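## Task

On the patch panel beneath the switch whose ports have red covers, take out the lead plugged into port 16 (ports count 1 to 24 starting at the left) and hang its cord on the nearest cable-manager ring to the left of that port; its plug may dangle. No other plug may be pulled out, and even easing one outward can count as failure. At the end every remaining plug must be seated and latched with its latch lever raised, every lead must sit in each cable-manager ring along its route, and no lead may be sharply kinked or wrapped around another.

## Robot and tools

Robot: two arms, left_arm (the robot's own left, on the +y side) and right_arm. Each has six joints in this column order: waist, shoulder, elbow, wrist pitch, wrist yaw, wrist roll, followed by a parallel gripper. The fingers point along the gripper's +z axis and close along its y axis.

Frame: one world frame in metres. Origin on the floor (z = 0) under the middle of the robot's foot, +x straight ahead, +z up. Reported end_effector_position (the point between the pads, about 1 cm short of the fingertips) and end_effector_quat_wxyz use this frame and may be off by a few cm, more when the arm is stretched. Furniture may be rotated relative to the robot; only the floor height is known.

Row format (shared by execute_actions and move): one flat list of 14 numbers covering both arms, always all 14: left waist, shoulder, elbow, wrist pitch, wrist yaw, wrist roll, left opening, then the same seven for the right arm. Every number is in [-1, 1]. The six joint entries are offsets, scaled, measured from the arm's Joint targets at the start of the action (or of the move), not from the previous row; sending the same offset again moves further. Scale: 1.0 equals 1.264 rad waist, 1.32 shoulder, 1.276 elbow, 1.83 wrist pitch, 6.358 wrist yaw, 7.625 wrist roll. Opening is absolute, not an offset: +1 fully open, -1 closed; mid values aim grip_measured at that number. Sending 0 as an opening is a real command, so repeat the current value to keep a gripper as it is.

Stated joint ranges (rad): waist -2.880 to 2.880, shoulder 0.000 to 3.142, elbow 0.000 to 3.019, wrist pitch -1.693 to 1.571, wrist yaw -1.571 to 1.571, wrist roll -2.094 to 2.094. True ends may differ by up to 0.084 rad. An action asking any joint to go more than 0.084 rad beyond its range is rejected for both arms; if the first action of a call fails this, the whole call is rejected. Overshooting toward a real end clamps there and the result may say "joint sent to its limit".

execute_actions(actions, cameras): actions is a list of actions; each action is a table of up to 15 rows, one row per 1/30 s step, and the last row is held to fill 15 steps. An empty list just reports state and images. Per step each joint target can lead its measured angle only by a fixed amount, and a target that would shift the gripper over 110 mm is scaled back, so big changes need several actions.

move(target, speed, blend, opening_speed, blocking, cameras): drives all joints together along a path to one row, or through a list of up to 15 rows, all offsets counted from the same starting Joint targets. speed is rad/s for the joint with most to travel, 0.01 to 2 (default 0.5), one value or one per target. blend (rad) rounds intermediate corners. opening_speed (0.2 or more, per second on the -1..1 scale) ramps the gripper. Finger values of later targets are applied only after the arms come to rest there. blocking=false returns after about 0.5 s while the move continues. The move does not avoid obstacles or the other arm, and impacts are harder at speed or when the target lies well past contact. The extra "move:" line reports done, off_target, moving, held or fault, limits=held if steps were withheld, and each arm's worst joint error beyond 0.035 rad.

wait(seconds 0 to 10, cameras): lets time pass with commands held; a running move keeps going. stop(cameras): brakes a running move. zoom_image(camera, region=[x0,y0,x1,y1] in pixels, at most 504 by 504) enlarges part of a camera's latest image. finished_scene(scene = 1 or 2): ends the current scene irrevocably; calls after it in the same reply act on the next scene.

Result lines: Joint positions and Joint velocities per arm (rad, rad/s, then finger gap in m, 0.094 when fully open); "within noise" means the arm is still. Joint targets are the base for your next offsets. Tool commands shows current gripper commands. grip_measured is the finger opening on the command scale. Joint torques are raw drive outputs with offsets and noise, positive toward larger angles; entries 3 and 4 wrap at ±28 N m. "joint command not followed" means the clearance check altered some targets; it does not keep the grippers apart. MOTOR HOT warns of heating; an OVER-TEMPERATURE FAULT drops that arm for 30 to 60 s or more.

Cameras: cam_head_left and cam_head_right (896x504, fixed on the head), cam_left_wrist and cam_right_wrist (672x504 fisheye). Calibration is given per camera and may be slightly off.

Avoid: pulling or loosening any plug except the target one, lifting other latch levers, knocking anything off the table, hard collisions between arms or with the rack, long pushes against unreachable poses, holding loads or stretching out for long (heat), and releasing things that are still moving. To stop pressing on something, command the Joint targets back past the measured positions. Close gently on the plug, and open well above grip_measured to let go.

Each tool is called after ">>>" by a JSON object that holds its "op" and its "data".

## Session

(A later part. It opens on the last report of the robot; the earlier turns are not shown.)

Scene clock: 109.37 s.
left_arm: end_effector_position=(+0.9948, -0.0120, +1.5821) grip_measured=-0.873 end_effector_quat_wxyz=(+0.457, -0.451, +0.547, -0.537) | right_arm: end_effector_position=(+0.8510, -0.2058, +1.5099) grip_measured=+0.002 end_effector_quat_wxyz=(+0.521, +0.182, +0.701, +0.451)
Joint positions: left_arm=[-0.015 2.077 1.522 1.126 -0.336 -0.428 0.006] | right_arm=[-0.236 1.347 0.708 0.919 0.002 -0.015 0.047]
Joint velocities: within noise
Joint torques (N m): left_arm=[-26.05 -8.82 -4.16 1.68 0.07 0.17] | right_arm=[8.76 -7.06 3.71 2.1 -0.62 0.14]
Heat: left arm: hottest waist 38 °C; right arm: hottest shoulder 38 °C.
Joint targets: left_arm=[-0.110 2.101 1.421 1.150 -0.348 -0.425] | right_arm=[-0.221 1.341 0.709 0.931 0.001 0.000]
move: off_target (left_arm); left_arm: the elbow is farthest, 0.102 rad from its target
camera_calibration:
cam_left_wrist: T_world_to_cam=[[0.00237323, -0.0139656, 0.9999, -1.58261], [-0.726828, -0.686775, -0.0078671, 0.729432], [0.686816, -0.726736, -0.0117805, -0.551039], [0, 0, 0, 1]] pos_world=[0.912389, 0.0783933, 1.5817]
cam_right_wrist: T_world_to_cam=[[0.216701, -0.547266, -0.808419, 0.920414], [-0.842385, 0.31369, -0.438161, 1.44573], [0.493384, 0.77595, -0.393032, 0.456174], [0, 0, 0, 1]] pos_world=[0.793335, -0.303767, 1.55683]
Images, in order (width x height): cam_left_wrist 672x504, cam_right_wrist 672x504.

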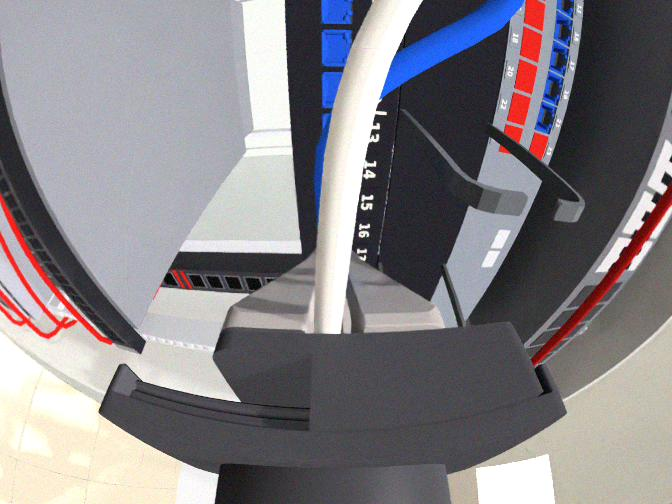

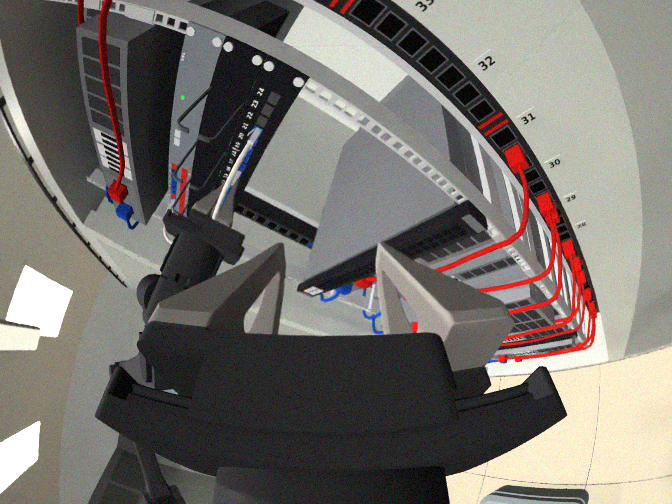

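>>> {"op": "move", "data": {"target": [0.0633,-0.0121,0.1089,0,0,0,-0.95,0,0,0,0,0,0,0], "speed": 0.2, "cameras": []}}

>>> {"op": "move", "data": {"target": [0,0,0,0,0,0,-0.5,0,0,0,0,0,0,0], "speed": 0.1, "opening_speed": 0.5, "cameras": ["cam_left_wrist","cam_right_wrist"]}}

>>> {"op": "zoom_image", "data": {"camera": "cam_right_wrist", "region": [180, 110, 280, 210]}}

>>> {"op": "zoom_image", "data": {"camera": "cam_left_wrist", "region": [270, 180, 410, 320]}}

Scene clock: 113.40 s.
left_arm: end_effector_position=(+1.0029, -0.0056, +1.5864) grip_measured=-0.873 end_effector_quat_wxyz=(+0.461, -0.459, +0.541, -0.533) | right_arm: end_effector_position=(+0.8510, -0.2058, +1.5099) grip_measured=+0.002 end_effector_quat_wxyz=(+0.521, +0.182, +0.701, +0.451)
Joint positions: left_arm=[-0.015 2.076 1.543 1.126 -0.346 -0.428 0.006] | right_arm=[-0.236 1.347 0.708 0.919 0.002 -0.015 0.047]
Joint velocities: within noise
Joint torques (N m): left_arm=[-19.66 -10.05 5.56 1.69 0.54 0.16] | right_arm=[8.23 -6.83 3.66 2.04 -0.61 0.12]
Heat: left arm: hottest waist 39 °C; right arm: hottest shoulder 37 °C.
Joint targets: left_arm=[-0.030 2.084 1.560 1.150 -0.348 -0.425] | right_arm=[-0.221 1.341 0.709 0.931 0.001 0.000]
move: done
No camera images: "cameras" was empty.

Scene clock: 114.50 s.
left_arm: end_effector_position=(+1.0030, -0.0035, +1.5869) grip_measured=-0.502 end_effector_quat_wxyz=(+0.463, -0.463, +0.537, -0.532) | right_arm: end_effector_position=(+0.8510, -0.2058, +1.5099) grip_measured=+0.002 end_effector_quat_wxyz=(+0.521, +0.182, +0.701, +0.451)
Joint positions: left_arm=[-0.015 2.077 1.543 1.138 -0.348 -0.428 0.023] | right_arm=[-0.236 1.347 0.708 0.919 0.002 -0.015 0.047]
Joint velocities: within noise
Joint torques (N m): left_arm=[-19.66 -10.11 5.52 1.28 0.64 0.17] | right_arm=[8.59 -7.3 3.71 2.14 -0.6 0.14]
Heat: left arm: hottest waist 39 °C; right arm: hottest shoulder 37 °C.
Joint targets: left_arm=[-0.030 2.084 1.559 1.151 -0.348 -0.425] | right_arm=[-0.221 1.341 0.709 0.931 0.001 0.000]
move: done
camera_calibration:
cam_left_wrist: T_world_to_cam=[[0.00257717, -0.00317368, 0.999992, -1.58769], [-0.704073, -0.710127, -0.000439203, 0.706615], [0.710123, -0.704066, -0.00406463, -0.585951], [0, 0, 0, 1]] pos_world=[0.917698, 0.0841988, 1.5856]
cam_right_wrist: T_world_to_cam=[[0.216701, -0.547266, -0.808419, 0.920414], [-0.842385, 0.31369, -0.438161, 1.44573], [0.493384, 0.77595, -0.393032, 0.456174], [0, 0, 0, 1]] pos_world=[0.793335, -0.303767, 1.55683]
Images, in order (width x height): cam_left_wrist 672x504, cam_right_wrist 672x504.

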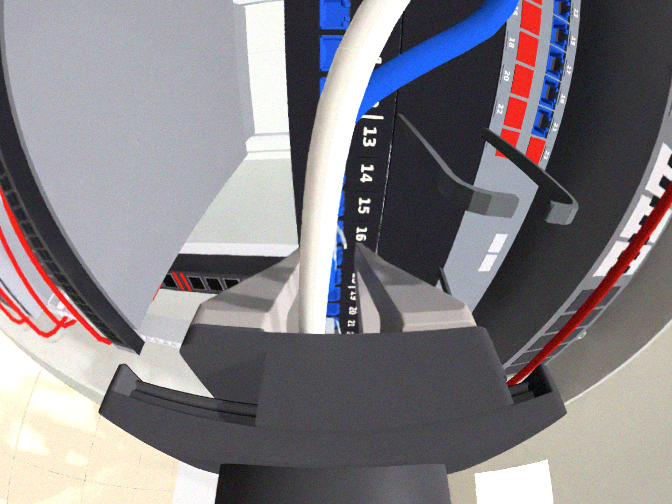

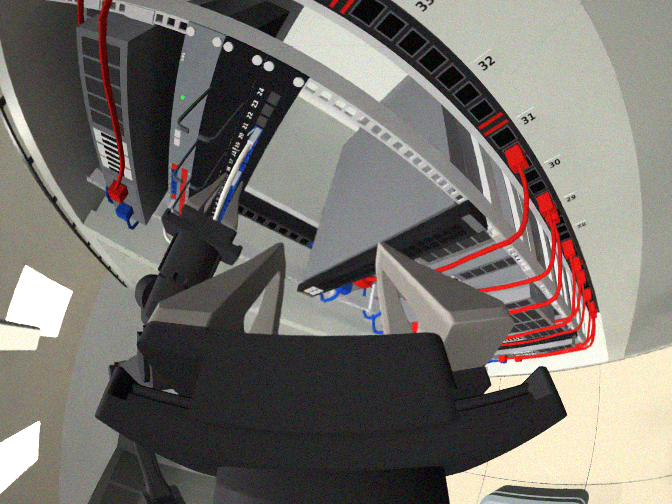

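Scaled by 5.040 from the camera's 672x504 image, which has a finer 960x720 frame.

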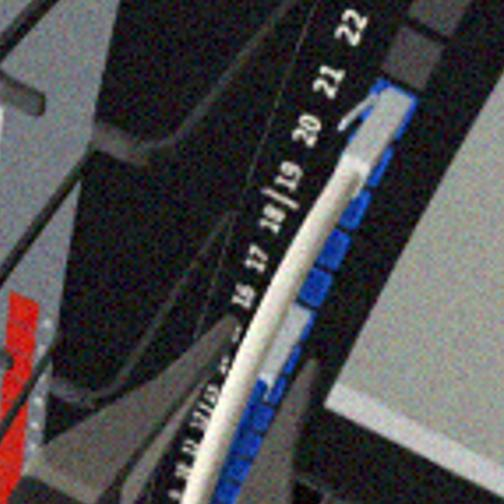

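Scaled by 3.600 from the camera's 672x504 image, which has a finer 960x720 frame.

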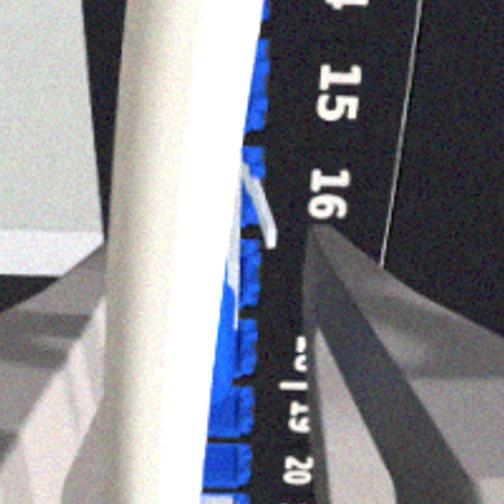

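>>> {"op": "move", "data": {"target": [0.0237,0.0212,0.0274,-0.0197,0,0,-0.5,0,0,0,0,0,0,0], "speed": 0.1, "cameras": ["cam_left_wrist","cam_right_wrist"]}}

>>> {"op": "zoom_image", "data": {"camera": "cam_right_wrist", "region": [180, 110, 280, 210]}}

>>> {"op": "zoom_image", "data": {"camera": "cam_left_wrist", "region": [270, 180, 410, 320]}}

Scene clock: 116.57 s.
left_arm: end_effector_position=(+1.0045, -0.0063, +1.5862) grip_measured=-0.502 end_effector_quat_wxyz=(+0.463, -0.464, +0.536, -0.532) | right_arm: end_effector_position=(+0.8510, -0.2058, +1.5099) grip_measured=+0.002 end_effector_quat_wxyz=(+0.521, +0.182, +0.701, +0.451)
Joint positions: left_arm=[-0.015 2.087 1.556 1.137 -0.35 -0.429 0.023] | right_arm=[-0.236 1.347 0.708 0.919 0.002 -0.015 0.047]
Joint velocities: within noise
Joint torques (N m): left_arm=[-17.38 -8.64 7.39 -0.01 0.72 0.17] | right_arm=[7.94 -7.06 3.77 2.24 -0.59 0.14]
Heat: left arm: hottest waist 39 °C; right arm: hottest shoulder 37 °C.
Joint targets: left_arm=[0.000 2.113 1.595 1.114 -0.348 -0.426] | right_arm=[-0.221 1.341 0.709 0.931 0.001 0.000]
move: off_target (left_arm); left_arm: the elbow is farthest, 0.038 rad from its target
camera_calibration:
cam_left_wrist: T_world_to_cam=[[0.00322426, -0.00209535, 0.999993, -1.58757], [-0.702225, -0.711954, 0.00077237, 0.701819], [0.711947, -0.702223, -0.00376693, -0.591297], [0, 0, 0, 1]] pos_world=[0.918926, 0.0811137, 1.58479]
cam_right_wrist: T_world_to_cam=[[0.216701, -0.547266, -0.808419, 0.920414], [-0.842385, 0.31369, -0.438161, 1.44573], [0.493384, 0.77595, -0.393032, 0.456174], [0, 0, 0, 1]] pos_world=[0.793335, -0.303767, 1.55683]
Images, in order (width x height): cam_left_wrist 672x504, cam_right_wrist 672x504.

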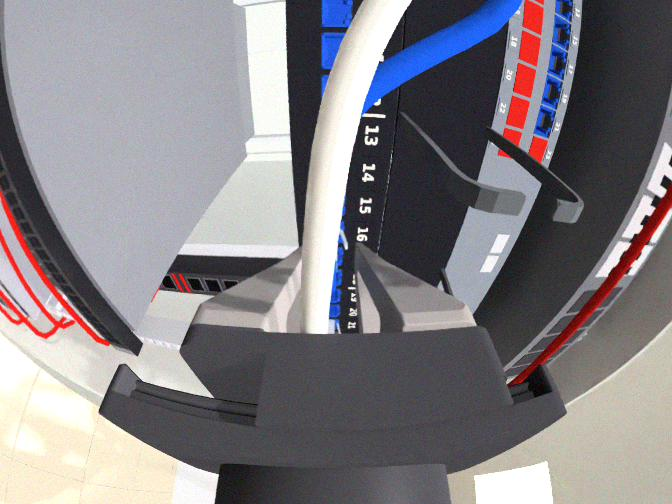

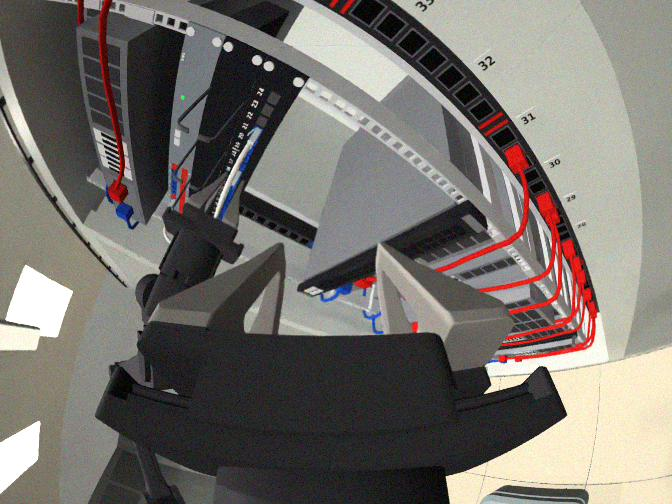

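Scaled by 5.040 from the camera's 672x504 image, which has a finer 960x720 frame.

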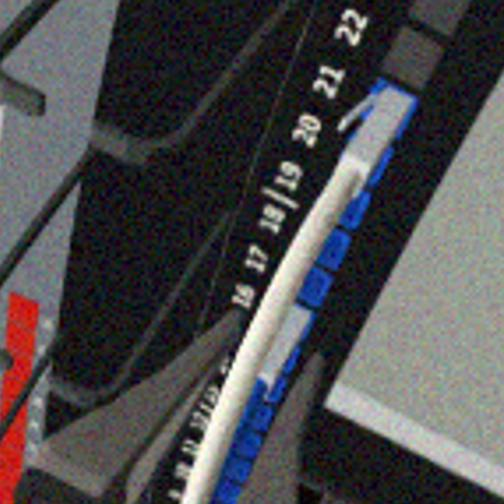

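Scaled by 3.600 from the camera's 672x504 image, which has a finer 960x720 frame.

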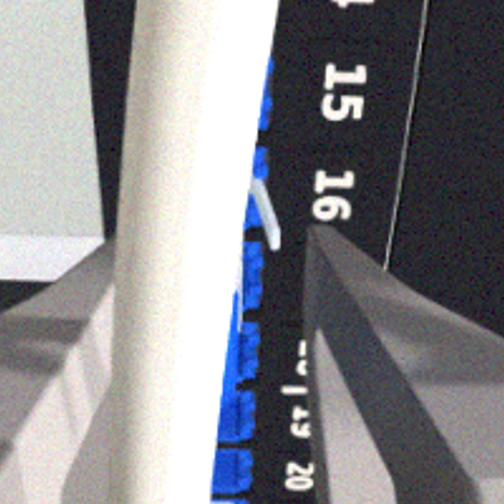

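>>> {"op": "move", "data": {"target": [[-0.0095,-0.0326,-0.0549,0.0601,-0.0039,0.0012,0.0,0,0,0,0,0,0,0],[0.0111,0.025,0.0298,0.0311,-0.0027,0,0.0,0,0,0,0,0,0,0]], "speed": 0.15, "cameras": ["cam_left_wrist","cam_right_wrist"]}}

>>> {"op": "zoom_image", "data": {"camera": "cam_left_wrist", "region": [250, 150, 410, 310]}}

Scene clock: 119.40 s.
left_arm: end_effector_position=(+1.0143, +0.0009, +1.5771) grip_measured=-0.002 end_effector_quat_wxyz=(+0.475, -0.487, +0.517, -0.520) | right_arm: end_effector_position=(+0.8510, -0.2058, +1.5099) grip_measured=+0.002 end_effector_quat_wxyz=(+0.521, +0.182, +0.701, +0.451)
Joint positions: left_arm=[-0.001 2.12 1.598 1.189 -0.368 -0.435 0.047] | right_arm=[-0.236 1.347 0.708 0.919 0.002 -0.015 0.047]
Joint velocities: within noise
Joint torques (N m): left_arm=[-17.61 -9.05 6.94 0.17 0.75 0.21] | right_arm=[8.18 -6.89 3.71 2.09 -0.6 0.15]
Heat: left arm: hottest waist 39 °C; right arm: hottest shoulder 37 °C.
Joint targets: left_arm=[0.015 2.145 1.633 1.171 -0.365 -0.425] | right_arm=[-0.221 1.341 0.709 0.931 0.001 0.000]
move: done
camera_calibration:
cam_left_wrist: T_world_to_cam=[[0.00669767, 0.0166678, 0.999839, -1.5818], [-0.653243, -0.756958, 0.0169948, 0.638643], [0.757119, -0.653251, 0.00581826, -0.654277], [0, 0, 0, 1]] pos_world=[0.923149, 0.0823838, 1.5745]
cam_right_wrist: T_world_to_cam=[[0.216701, -0.547266, -0.808419, 0.920414], [-0.842385, 0.31369, -0.438161, 1.44573], [0.493384, 0.77595, -0.393032, 0.456174], [0, 0, 0, 1]] pos_world=[0.793335, -0.303767, 1.55683]
Images, in order (width x height): cam_left_wrist 672x504, cam_right_wrist 672x504.

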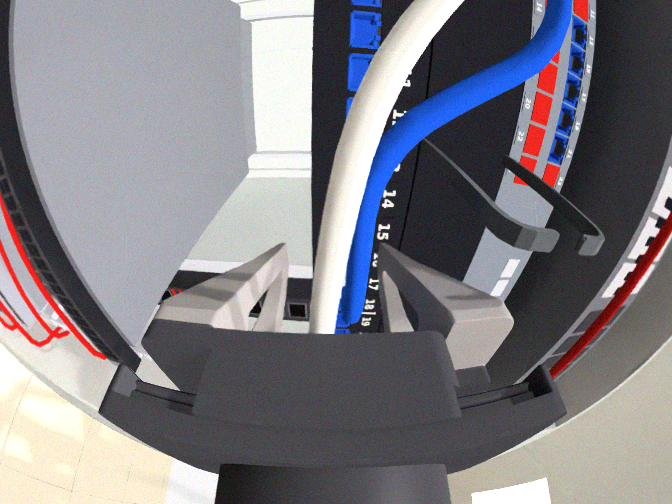

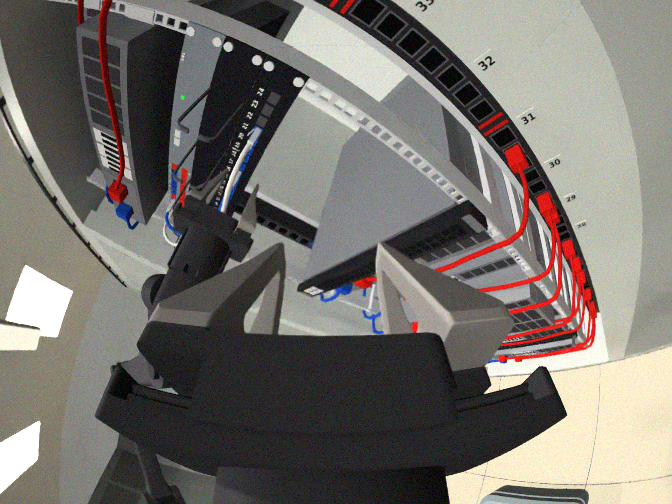

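Scaled by 3.150 from the camera's 672x504 image, which has a finer 960x720 frame.

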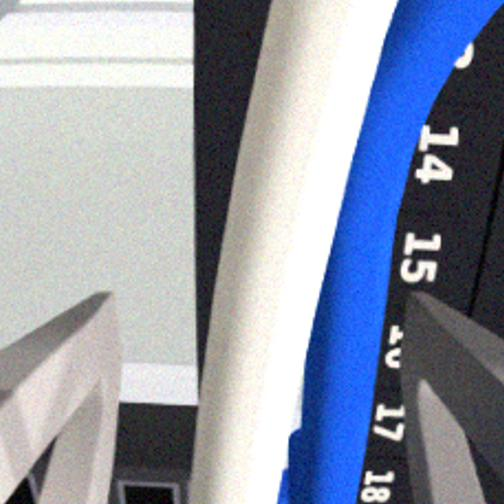

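>>> {"op": "move", "data": {"target": [-0.0396,0.0083,0.0078,-0.0033,0,0,0.0,0,0,0,0,0,0,0], "speed": 0.15, "cameras": ["cam_left_wrist","cam_right_wrist"]}}

>>> {"op": "zoom_image", "data": {"camera": "cam_left_wrist", "region": [250, 150, 410, 310]}}

Scene clock: 120.60 s.
left_arm: end_effector_position=(+1.0145, +0.0006, +1.5770) grip_measured=-0.002 end_effector_quat_wxyz=(+0.474, -0.489, +0.515, -0.522) | right_arm: end_effector_position=(+0.8510, -0.2058, +1.5099) grip_measured=+0.002 end_effector_quat_wxyz=(+0.521, +0.182, +0.701, +0.451)
Joint positions: left_arm=[-0.001 2.121 1.6 1.189 -0.368 -0.442 0.047] | right_arm=[-0.236 1.347 0.708 0.919 0.002 -0.015 0.047]
Joint velocities: within noise
Joint torques (N m): left_arm=[-21.6 -8.29 7.64 -0.05 0.76 0.28] | right_arm=[8.59 -7 3.63 2.11 -0.59 0.12]
Heat: left arm: hottest waist 39 °C; right arm: hottest shoulder 37 °C.
Joint targets: left_arm=[-0.035 2.156 1.642 1.165 -0.365 -0.426] | right_arm=[-0.221 1.341 0.709 0.931 0.001 0.000]
move: off_target (left_arm); left_arm: the elbow is farthest, 0.043 rad from its target
camera_calibration:
cam_left_wrist: T_world_to_cam=[[0.00709282, 0.0240417, 0.999686, -1.58191], [-0.652948, -0.757058, 0.0228394, 0.629008], [0.757369, -0.652905, 0.0103283, -0.661979], [0, 0, 0, 1]] pos_world=[0.923292, 0.0820185, 1.57389]
cam_right_wrist: T_world_to_cam=[[0.216701, -0.547266, -0.808419, 0.920414], [-0.842385, 0.31369, -0.438161, 1.44573], [0.493384, 0.77595, -0.393032, 0.456174], [0, 0, 0, 1]] pos_world=[0.793335, -0.303767, 1.55683]
Images, in order (width x height): cam_left_wrist 672x504, cam_right_wrist 672x504.

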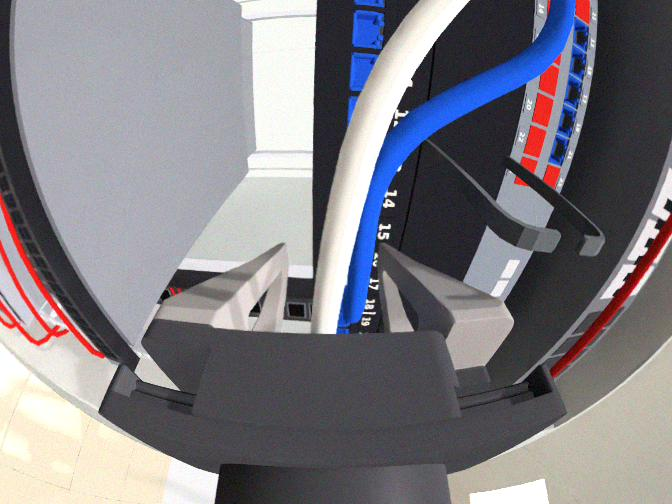

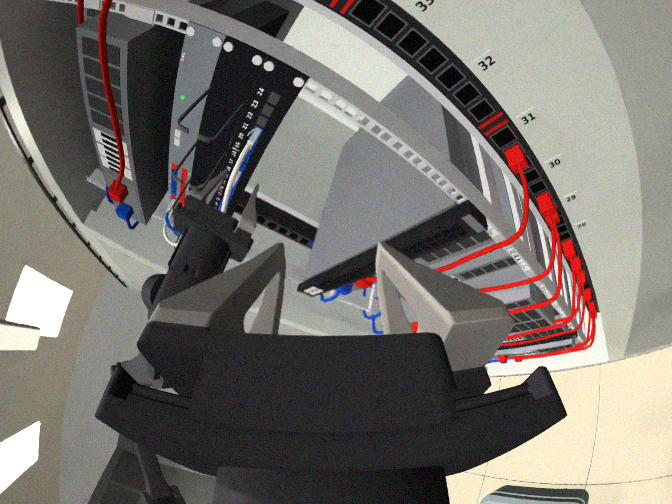

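Scaled by 3.150 from the camera's 672x504 image, which has a finer 960x720 frame.

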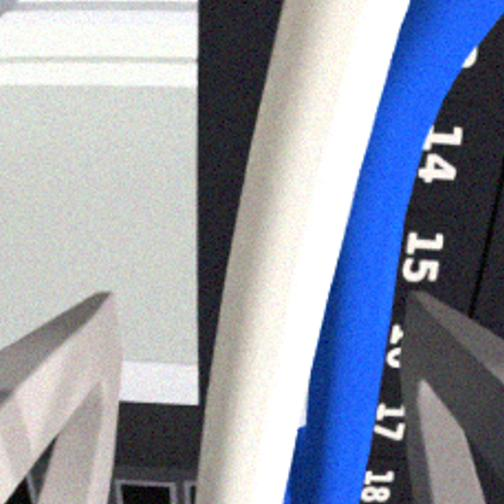

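>>> {"op": "move", "data": {"target": [0.004,-0.0197,-0.0533,0.0333,0,0.001,-0.1,0,0,0,0,0,0,0], "speed": 0.15, "cameras": ["cam_left_wrist"]}}

>>> {"op": "zoom_image", "data": {"camera": "cam_left_wrist", "region": [250, 150, 410, 310]}}

Scene clock: 122.17 s.
left_arm: end_effector_position=(+1.0044, -0.0028, +1.5726) grip_measured=-0.098 end_effector_quat_wxyz=(+0.477, -0.483, +0.519, -0.519) | right_arm: end_effector_position=(+0.8510, -0.2058, +1.5099) grip_measured=+0.002 end_effector_quat_wxyz=(+0.521, +0.182, +0.701, +0.451)
Joint positions: left_arm=[-0.002 2.123 1.573 1.214 -0.366 -0.427 0.042] | right_arm=[-0.236 1.347 0.708 0.919 0.002 -0.015 0.047]
Joint velocities: within noise
Joint torques (N m): left_arm=[-21.07 -10.23 4.12 1.28 0.66 0.21] | right_arm=[8.18 -7.18 3.75 2.19 -0.61 0.13]
Heat: left arm: hottest waist 39 °C; right arm: hottest shoulder 37 °C.
Joint targets: left_arm=[-0.031 2.130 1.574 1.226 -0.365 -0.418] | right_arm=[-0.221 1.341 0.709 0.931 0.001 0.000]
move: done
camera_calibration:
cam_left_wrist: T_world_to_cam=[[0.0049477, 0.00820296, 0.999954, -1.57558], [-0.656561, -0.754214, 0.00943569, 0.644647], [0.754256, -0.656578, 0.00165413, -0.639738], [0, 0, 0, 1]] pos_world=[0.913572, 0.079088, 1.57048]
Images, in order (width x height): cam_left_wrist 672x504.

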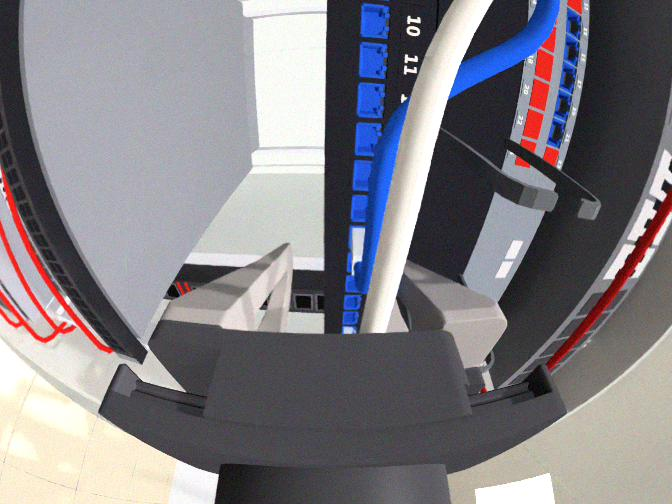

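Scaled by 3.150 from the camera's 672x504 image, which has a finer 960x720 frame.

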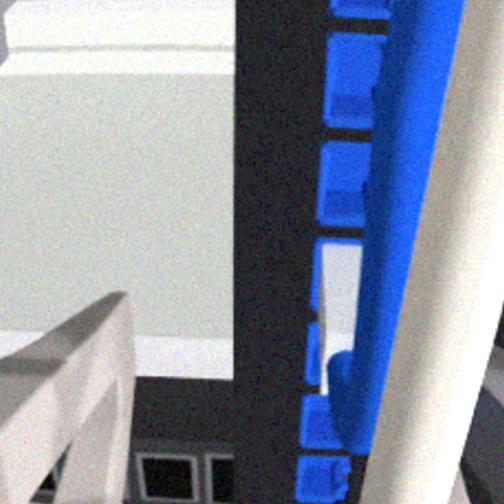

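>>> {"op": "move", "data": {"target": [-0.018,0,0,0,0,0,-0.1,0,0,0,0,0,0,0], "speed": 0.1, "cameras": ["cam_left_wrist"]}}

>>> {"op": "zoom_image", "data": {"camera": "cam_left_wrist", "region": [250, 150, 410, 310]}}

Scene clock: 123.07 s.
left_arm: end_effector_position=(+1.0030, -0.0044, +1.5759) grip_measured=-0.098 end_effector_quat_wxyz=(+0.477, -0.482, +0.519, -0.520) | right_arm: end_effector_position=(+0.8510, -0.2058, +1.5099) grip_measured=+0.002 end_effector_quat_wxyz=(+0.521, +0.182, +0.701, +0.451)
Joint positions: left_arm=[-0.007 2.123 1.573 1.214 -0.368 -0.424 0.042] | right_arm=[-0.236 1.347 0.708 0.919 0.002 -0.015 0.047]
Joint velocities: within noise
Joint torques (N m): left_arm=[-22.48 -10.4 4.21 1.24 0.74 0.18] | right_arm=[8.18 -7.3 3.56 2.1 -0.62 0.16]
Heat: left arm: hottest waist 39 °C; right arm: hottest shoulder 37 °C.
Joint targets: left_arm=[-0.053 2.130 1.574 1.226 -0.366 -0.418] | right_arm=[-0.221 1.341 0.709 0.931 0.001 0.000]
move: off_target (left_arm); left_arm: the waist is farthest, 0.047 rad from its target
camera_calibration:
cam_left_wrist: T_world_to_cam=[[0.00341026, 0.00911241, 0.999953, -1.57732], [-0.658089, -0.752885, 0.00910528, 0.644573], [0.752932, -0.658089, 0.00342924, -0.641215], [0, 0, 0, 1]] pos_world=[0.912357, 0.0776858, 1.57357]
Images, in order (width x height): cam_left_wrist 672x504.

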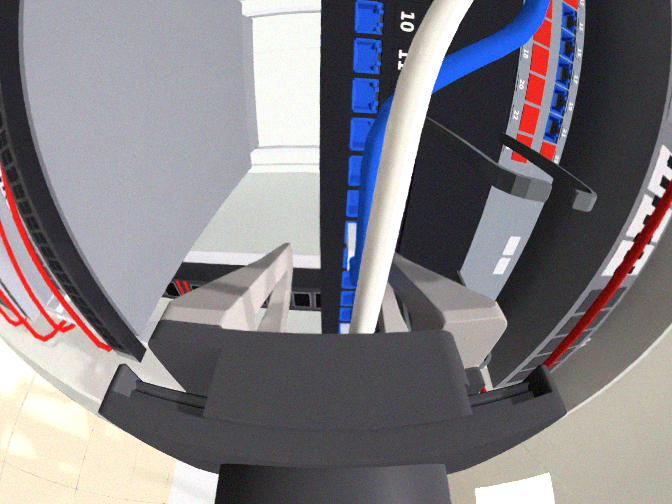

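Scaled by 3.150 from the camera's 672x504 image, which has a finer 960x720 frame.

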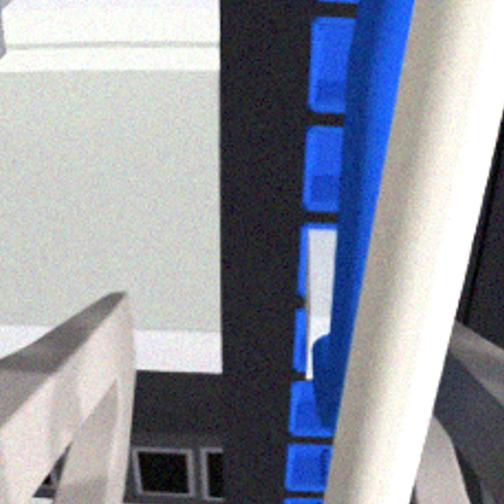

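>>> {"op": "move", "data": {"target": [[-0.0253,-0.0341,-0.1583,0.0907,-0.0058,0.003,-0.1,0,0,0,0,0,0,0],[-0.0253,-0.0341,-0.1583,0.0907,-0.0058,0.003,-0.1,-0.0989,0.3447,0.384,0.0721,-0.1409,0.0287,0]], "speed": 0.3}}

Scene clock: 130.77 s.
left_arm: end_effector_position=(+0.9287, -0.0122, +1.5698) grip_measured=-0.098 end_effector_quat_wxyz=(+0.470, -0.478, +0.528, -0.522) | right_arm: end_effector_position=(+0.9106, -0.0925, +1.5494) grip_measured=+0.002 end_effector_quat_wxyz=(+0.547, +0.008, +0.437, +0.714)
Joint positions: left_arm=[-0.049 2.103 1.371 1.38 -0.401 -0.403 0.042] | right_arm=[-0.321 1.784 1.177 1.051 -0.893 0.203 0.047]
Joint velocities: within noise
Joint torques (N m): left_arm=[-20.48 -11.34 3.92 1.17 0.59 0.21] | right_arm=[10.75 -9.47 5.14 2.17 -0.48 0.17]
Heat: left arm: hottest waist 40 °C; right arm: hottest shoulder 37 °C.
Joint targets: left_arm=[-0.085 2.085 1.372 1.392 -0.402 -0.395] | right_arm=[-0.346 1.796 1.199 1.064 -0.895 0.219]
move: done
camera_calibration:
cam_left_wrist: T_world_to_cam=[[0.0121999, 0.00494845, 0.999913, -1.5791], [-0.674195, -0.738457, 0.0118804, 0.60058], [0.738452, -0.674282, -0.0056729, -0.562824], [0, 0, 0, 1]] pos_world=[0.839792, 0.0718147, 1.56864]
cam_right_wrist: T_world_to_cam=[[0.780261, -0.0043106, -0.625439, 0.254932], [-0.601243, 0.270362, -0.751938, 1.7402], [0.172337, 0.962749, 0.208362, -0.267791], [0, 0, 0, 1]] pos_world=[0.893522, -0.211571, 1.52377]

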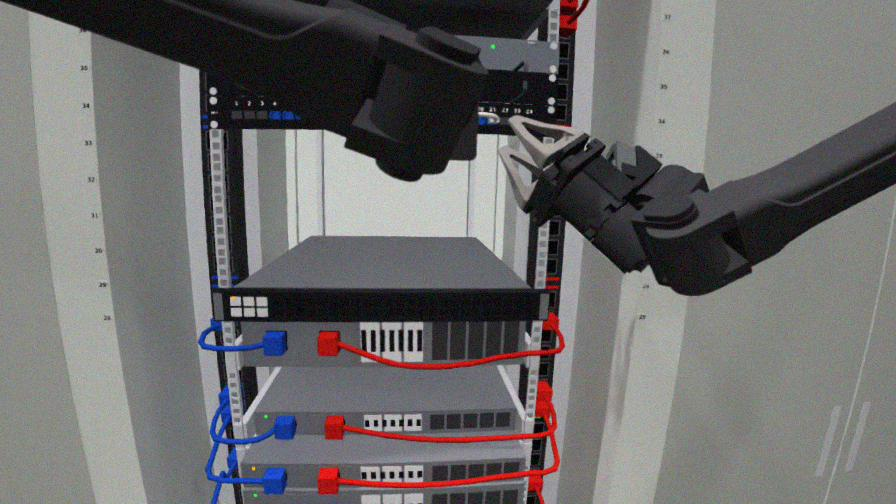

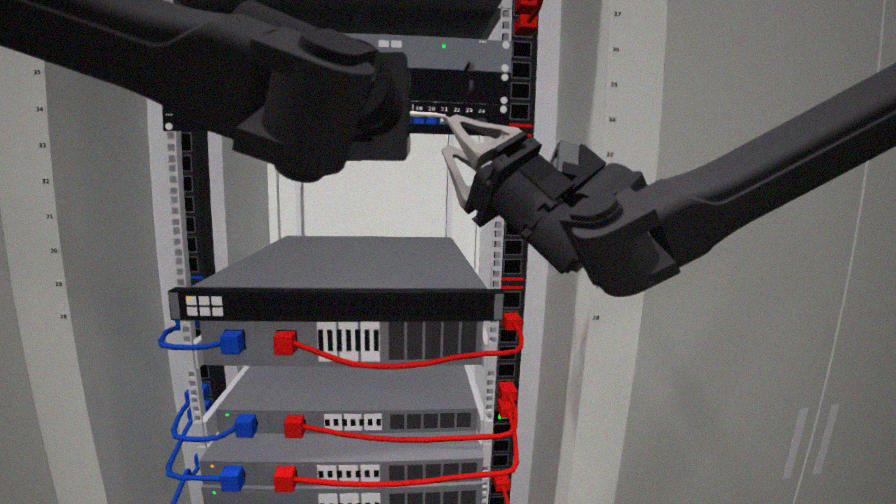

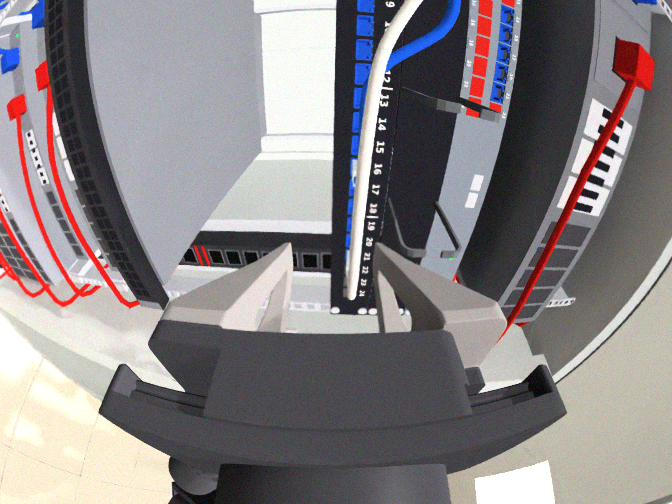

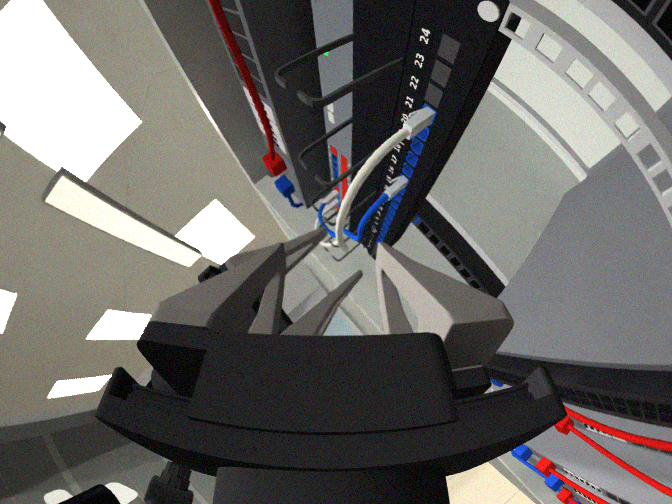

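>>> {"op": "zoom_image", "data": {"camera": "cam_right_wrist", "region": [270, 60, 450, 260]}}

>>> {"op": "zoom_image", "data": {"camera": "cam_right_wrist", "region": [240, 180, 440, 380]}}

Scaled by 2.520 from the camera's 672x504 image, which has a finer 960x720 frame.

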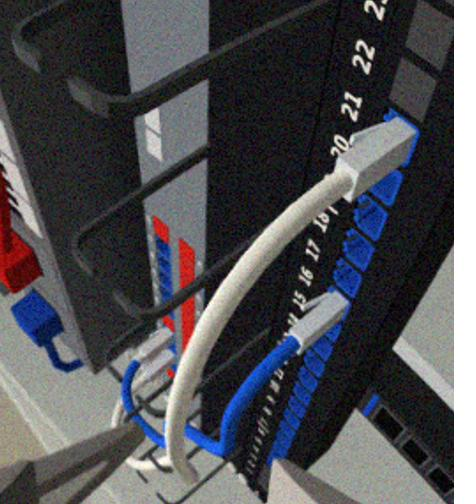

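Scaled by 2.520 from the camera's 672x504 image, which has a finer 960x720 frame.

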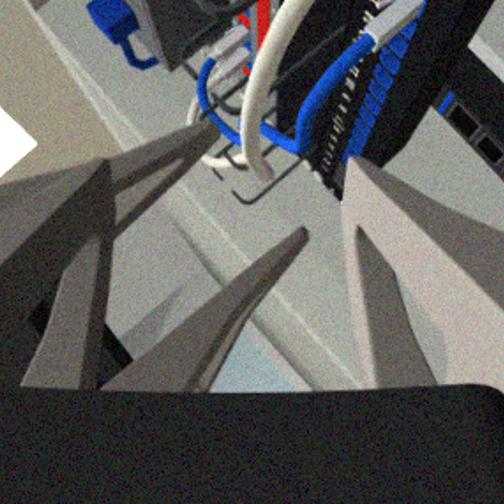

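>>> {"op": "zoom_image", "data": {"camera": "cam_left_wrist", "region": [290, 120, 470, 320]}}

Scaled by 2.520 from the camera's 672x504 image, which has a finer 960x720 frame.

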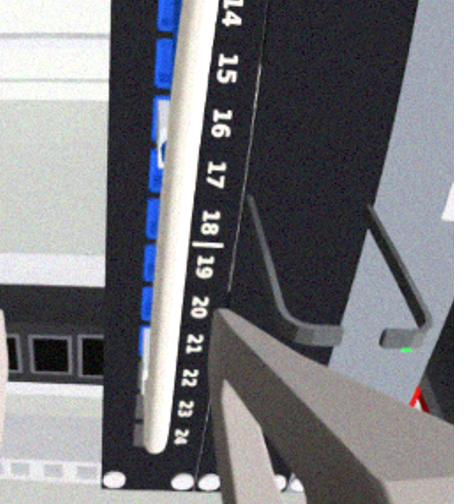

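>>> {"op": "move", "data": {"target": [[-0.0119,0,-0.0564,0.0372,-0.0028,0.002,-0.1,0,0,0,0,0,0,0],[-0.0119,0,-0.0564,0.0372,-0.0028,0.002,-0.1,0.0902,0.0576,0.1277,-0.0798,0.0118,-0.009,0]], "speed": [0.3,0.12]}}

>>> {"op": "zoom_image", "data": {"camera": "cam_right_wrist", "region": [230, 130, 430, 330]}}

Scene clock: 136.77 s.
left_arm: end_effector_position=(+0.8997, -0.0116, +1.5689) grip_measured=-0.098 end_effector_quat_wxyz=(+0.469, -0.477, +0.531, -0.521) | right_arm: end_effector_position=(+0.9492, -0.0542, +1.5733) grip_measured=+0.002 end_effector_quat_wxyz=(+0.544, +0.013, +0.443, +0.713)
Joint positions: left_arm=[-0.069 2.097 1.296 1.448 -0.419 -0.388 0.042] | right_arm=[-0.259 1.856 1.337 0.924 -0.822 0.166 0.047]
Joint velocities: within noise
Joint torques (N m): left_arm=[-19.66 -10.4 4.01 1.14 0.6 0.22] | right_arm=[15.79 -9.7 6.04 1.4 -0.36 -0.19]
Heat: left arm: hottest waist 40 °C; right arm: hottest elbow 37 °C.
Joint targets: left_arm=[-0.100 2.085 1.300 1.460 -0.420 -0.380] | right_arm=[-0.232 1.872 1.362 0.917 -0.820 0.150]
move: done
camera_calibration:
cam_left_wrist: T_world_to_cam=[[0.0161335, 0.0000508652, 0.99987, -1.58135], [-0.676794, -0.736091, 0.0109579, 0.585412], [0.735995, -0.676883, -0.0118413, -0.529135], [0, 0, 0, 1]] pos_world=[0.811157, 0.072834, 1.56846]
cam_right_wrist: T_world_to_cam=[[0.769511, -0.00755467, -0.638589, 0.270696], [-0.613786, 0.267457, -0.742787, 1.76846], [0.176407, 0.96354, 0.201174, -0.308778], [0, 0, 0, 1]] pos_world=[0.931626, -0.173423, 1.54857]

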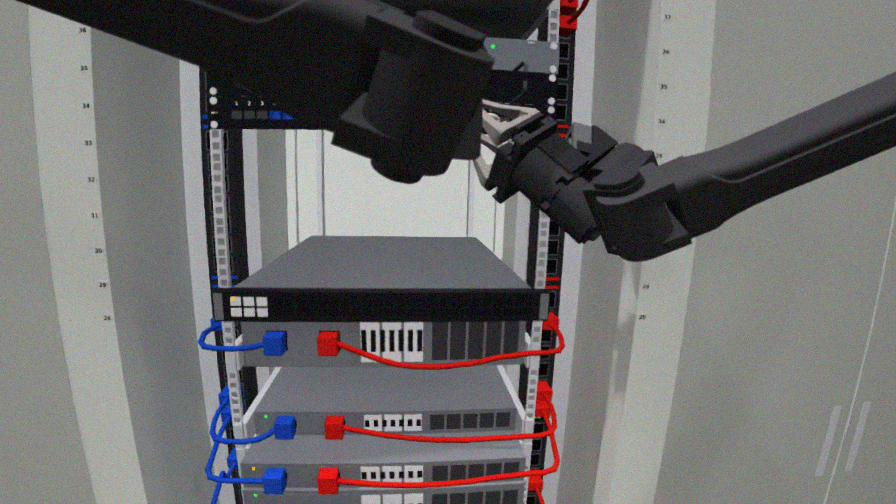

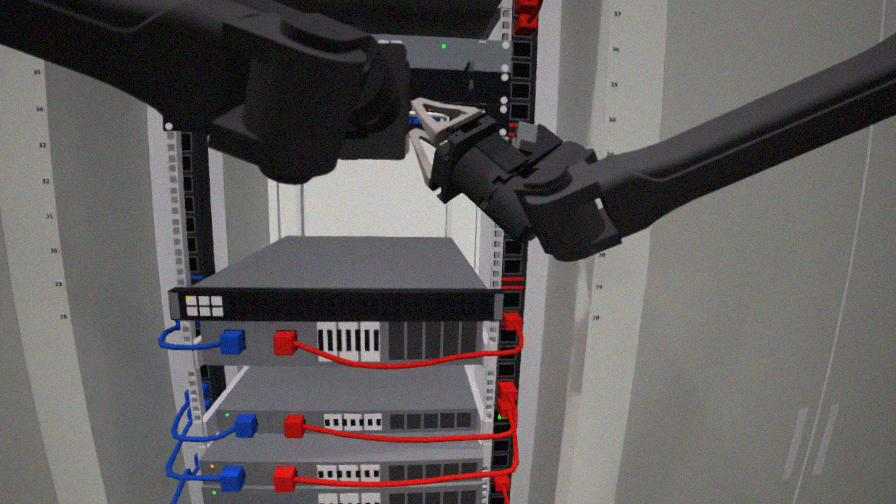

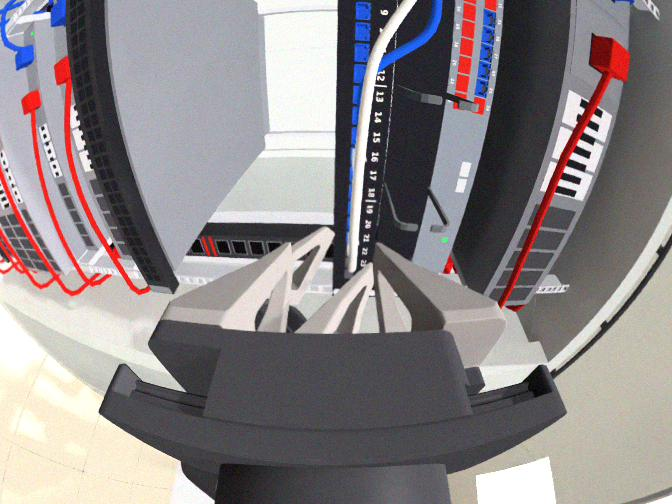

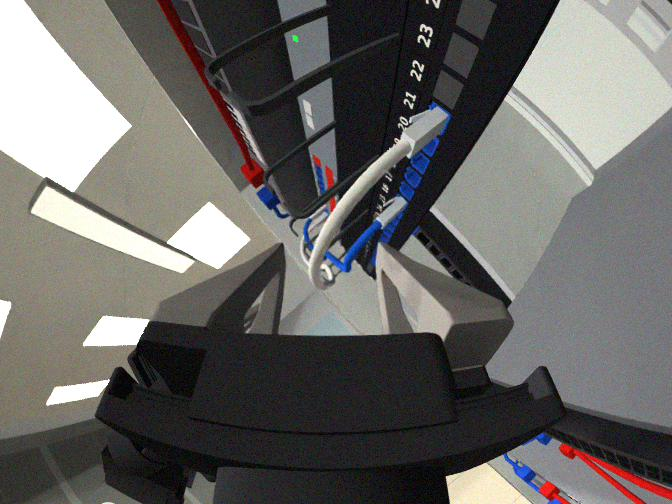

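Scaled by 2.520 from the camera's 672x504 image, which has a finer 960x720 frame.

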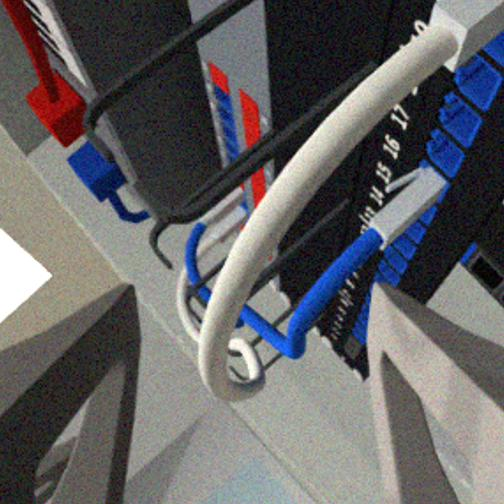

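>>> {"op": "move", "data": {"target": [0,0,0,0,0,0,-0.1,0.0107,0.0083,0.0192,-0.0104,0.0017,0,0], "speed": 0.12, "cameras": ["cam_right_wrist","cam_left_wrist"]}}

>>> {"op": "zoom_image", "data": {"camera": "cam_right_wrist", "region": [230, 130, 430, 330]}}

>>> {"op": "zoom_image", "data": {"camera": "cam_left_wrist", "region": [280, 180, 430, 330]}}

Scene clock: 138.57 s.
left_arm: end_effector_position=(+0.8997, -0.0116, +1.5689) grip_measured=-0.098 end_effector_quat_wxyz=(+0.469, -0.477, +0.531, -0.521) | right_arm: end_effector_position=(+0.9538, -0.0480, +1.5791) grip_measured=+0.002 end_effector_quat_wxyz=(+0.541, +0.014, +0.443, +0.715)
Joint positions: left_arm=[-0.069 2.097 1.296 1.448 -0.419 -0.387 0.042] | right_arm=[-0.247 1.866 1.36 0.905 -0.811 0.165 0.047]
Joint velocities: within noise
Joint torques (N m): left_arm=[-19.66 -10.4 4.03 1.14 0.6 0.22] | right_arm=[16.21 -9.76 6.16 1.35 -0.36 -0.1]
Heat: left arm: hottest waist 40 °C; right arm: hottest elbow 37 °C.
Joint targets: left_arm=[-0.100 2.085 1.300 1.460 -0.420 -0.380] | right_arm=[-0.218 1.883 1.387 0.898 -0.809 0.150]
move: done
camera_calibration:
cam_left_wrist: T_world_to_cam=[[0.0160932, -0.000328472, 0.99987, -1.58132], [-0.6768, -0.73609, 0.0106515, 0.585898], [0.735991, -0.676884, -0.0120683, -0.528775], [0, 0, 0, 1]] pos_world=[0.811158, 0.0728347, 1.56849]
cam_right_wrist: T_world_to_cam=[[0.766992, -0.00230813, -0.641653, 0.278347], [-0.617908, 0.266887, -0.739569, 1.7727], [0.172956, 0.963725, 0.203274, -0.316721], [0, 0, 0, 1]] pos_world=[0.936652, -0.167236, 1.55401]
Images, in order (width x height): cam_left_wrist 672x504, cam_right_wrist 672x504.

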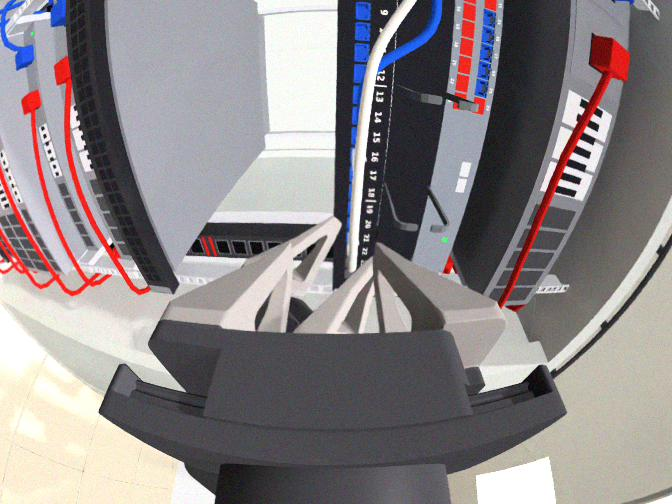

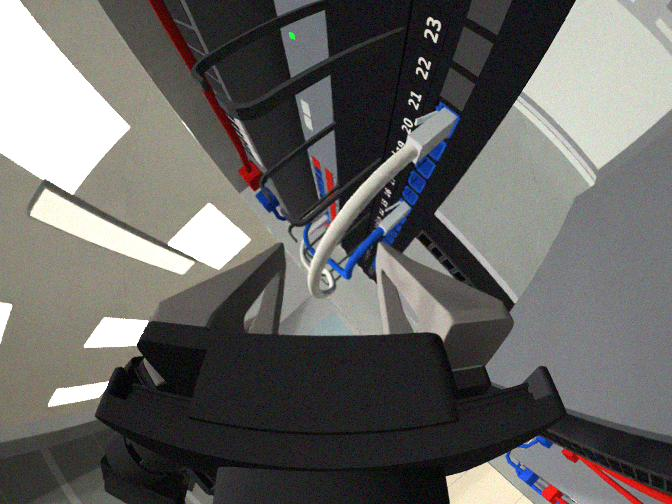

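Scaled by 2.520 from the camera's 672x504 image, which has a finer 960x720 frame.

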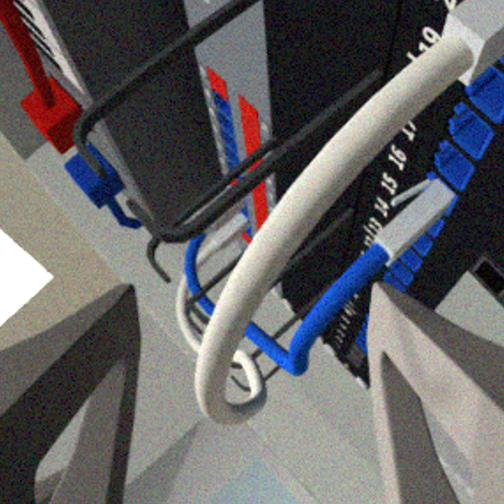

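Scaled by 3.360 from the camera's 672x504 image, which has a finer 960x720 frame.

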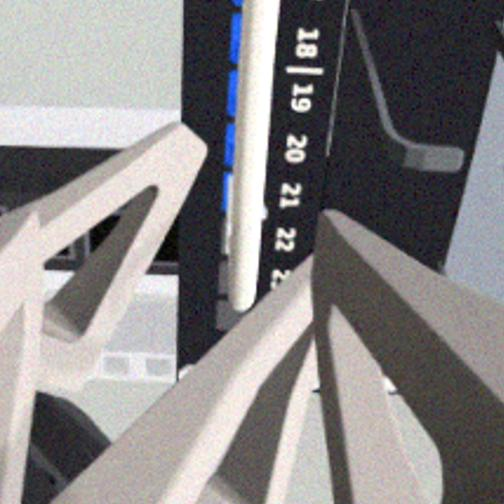

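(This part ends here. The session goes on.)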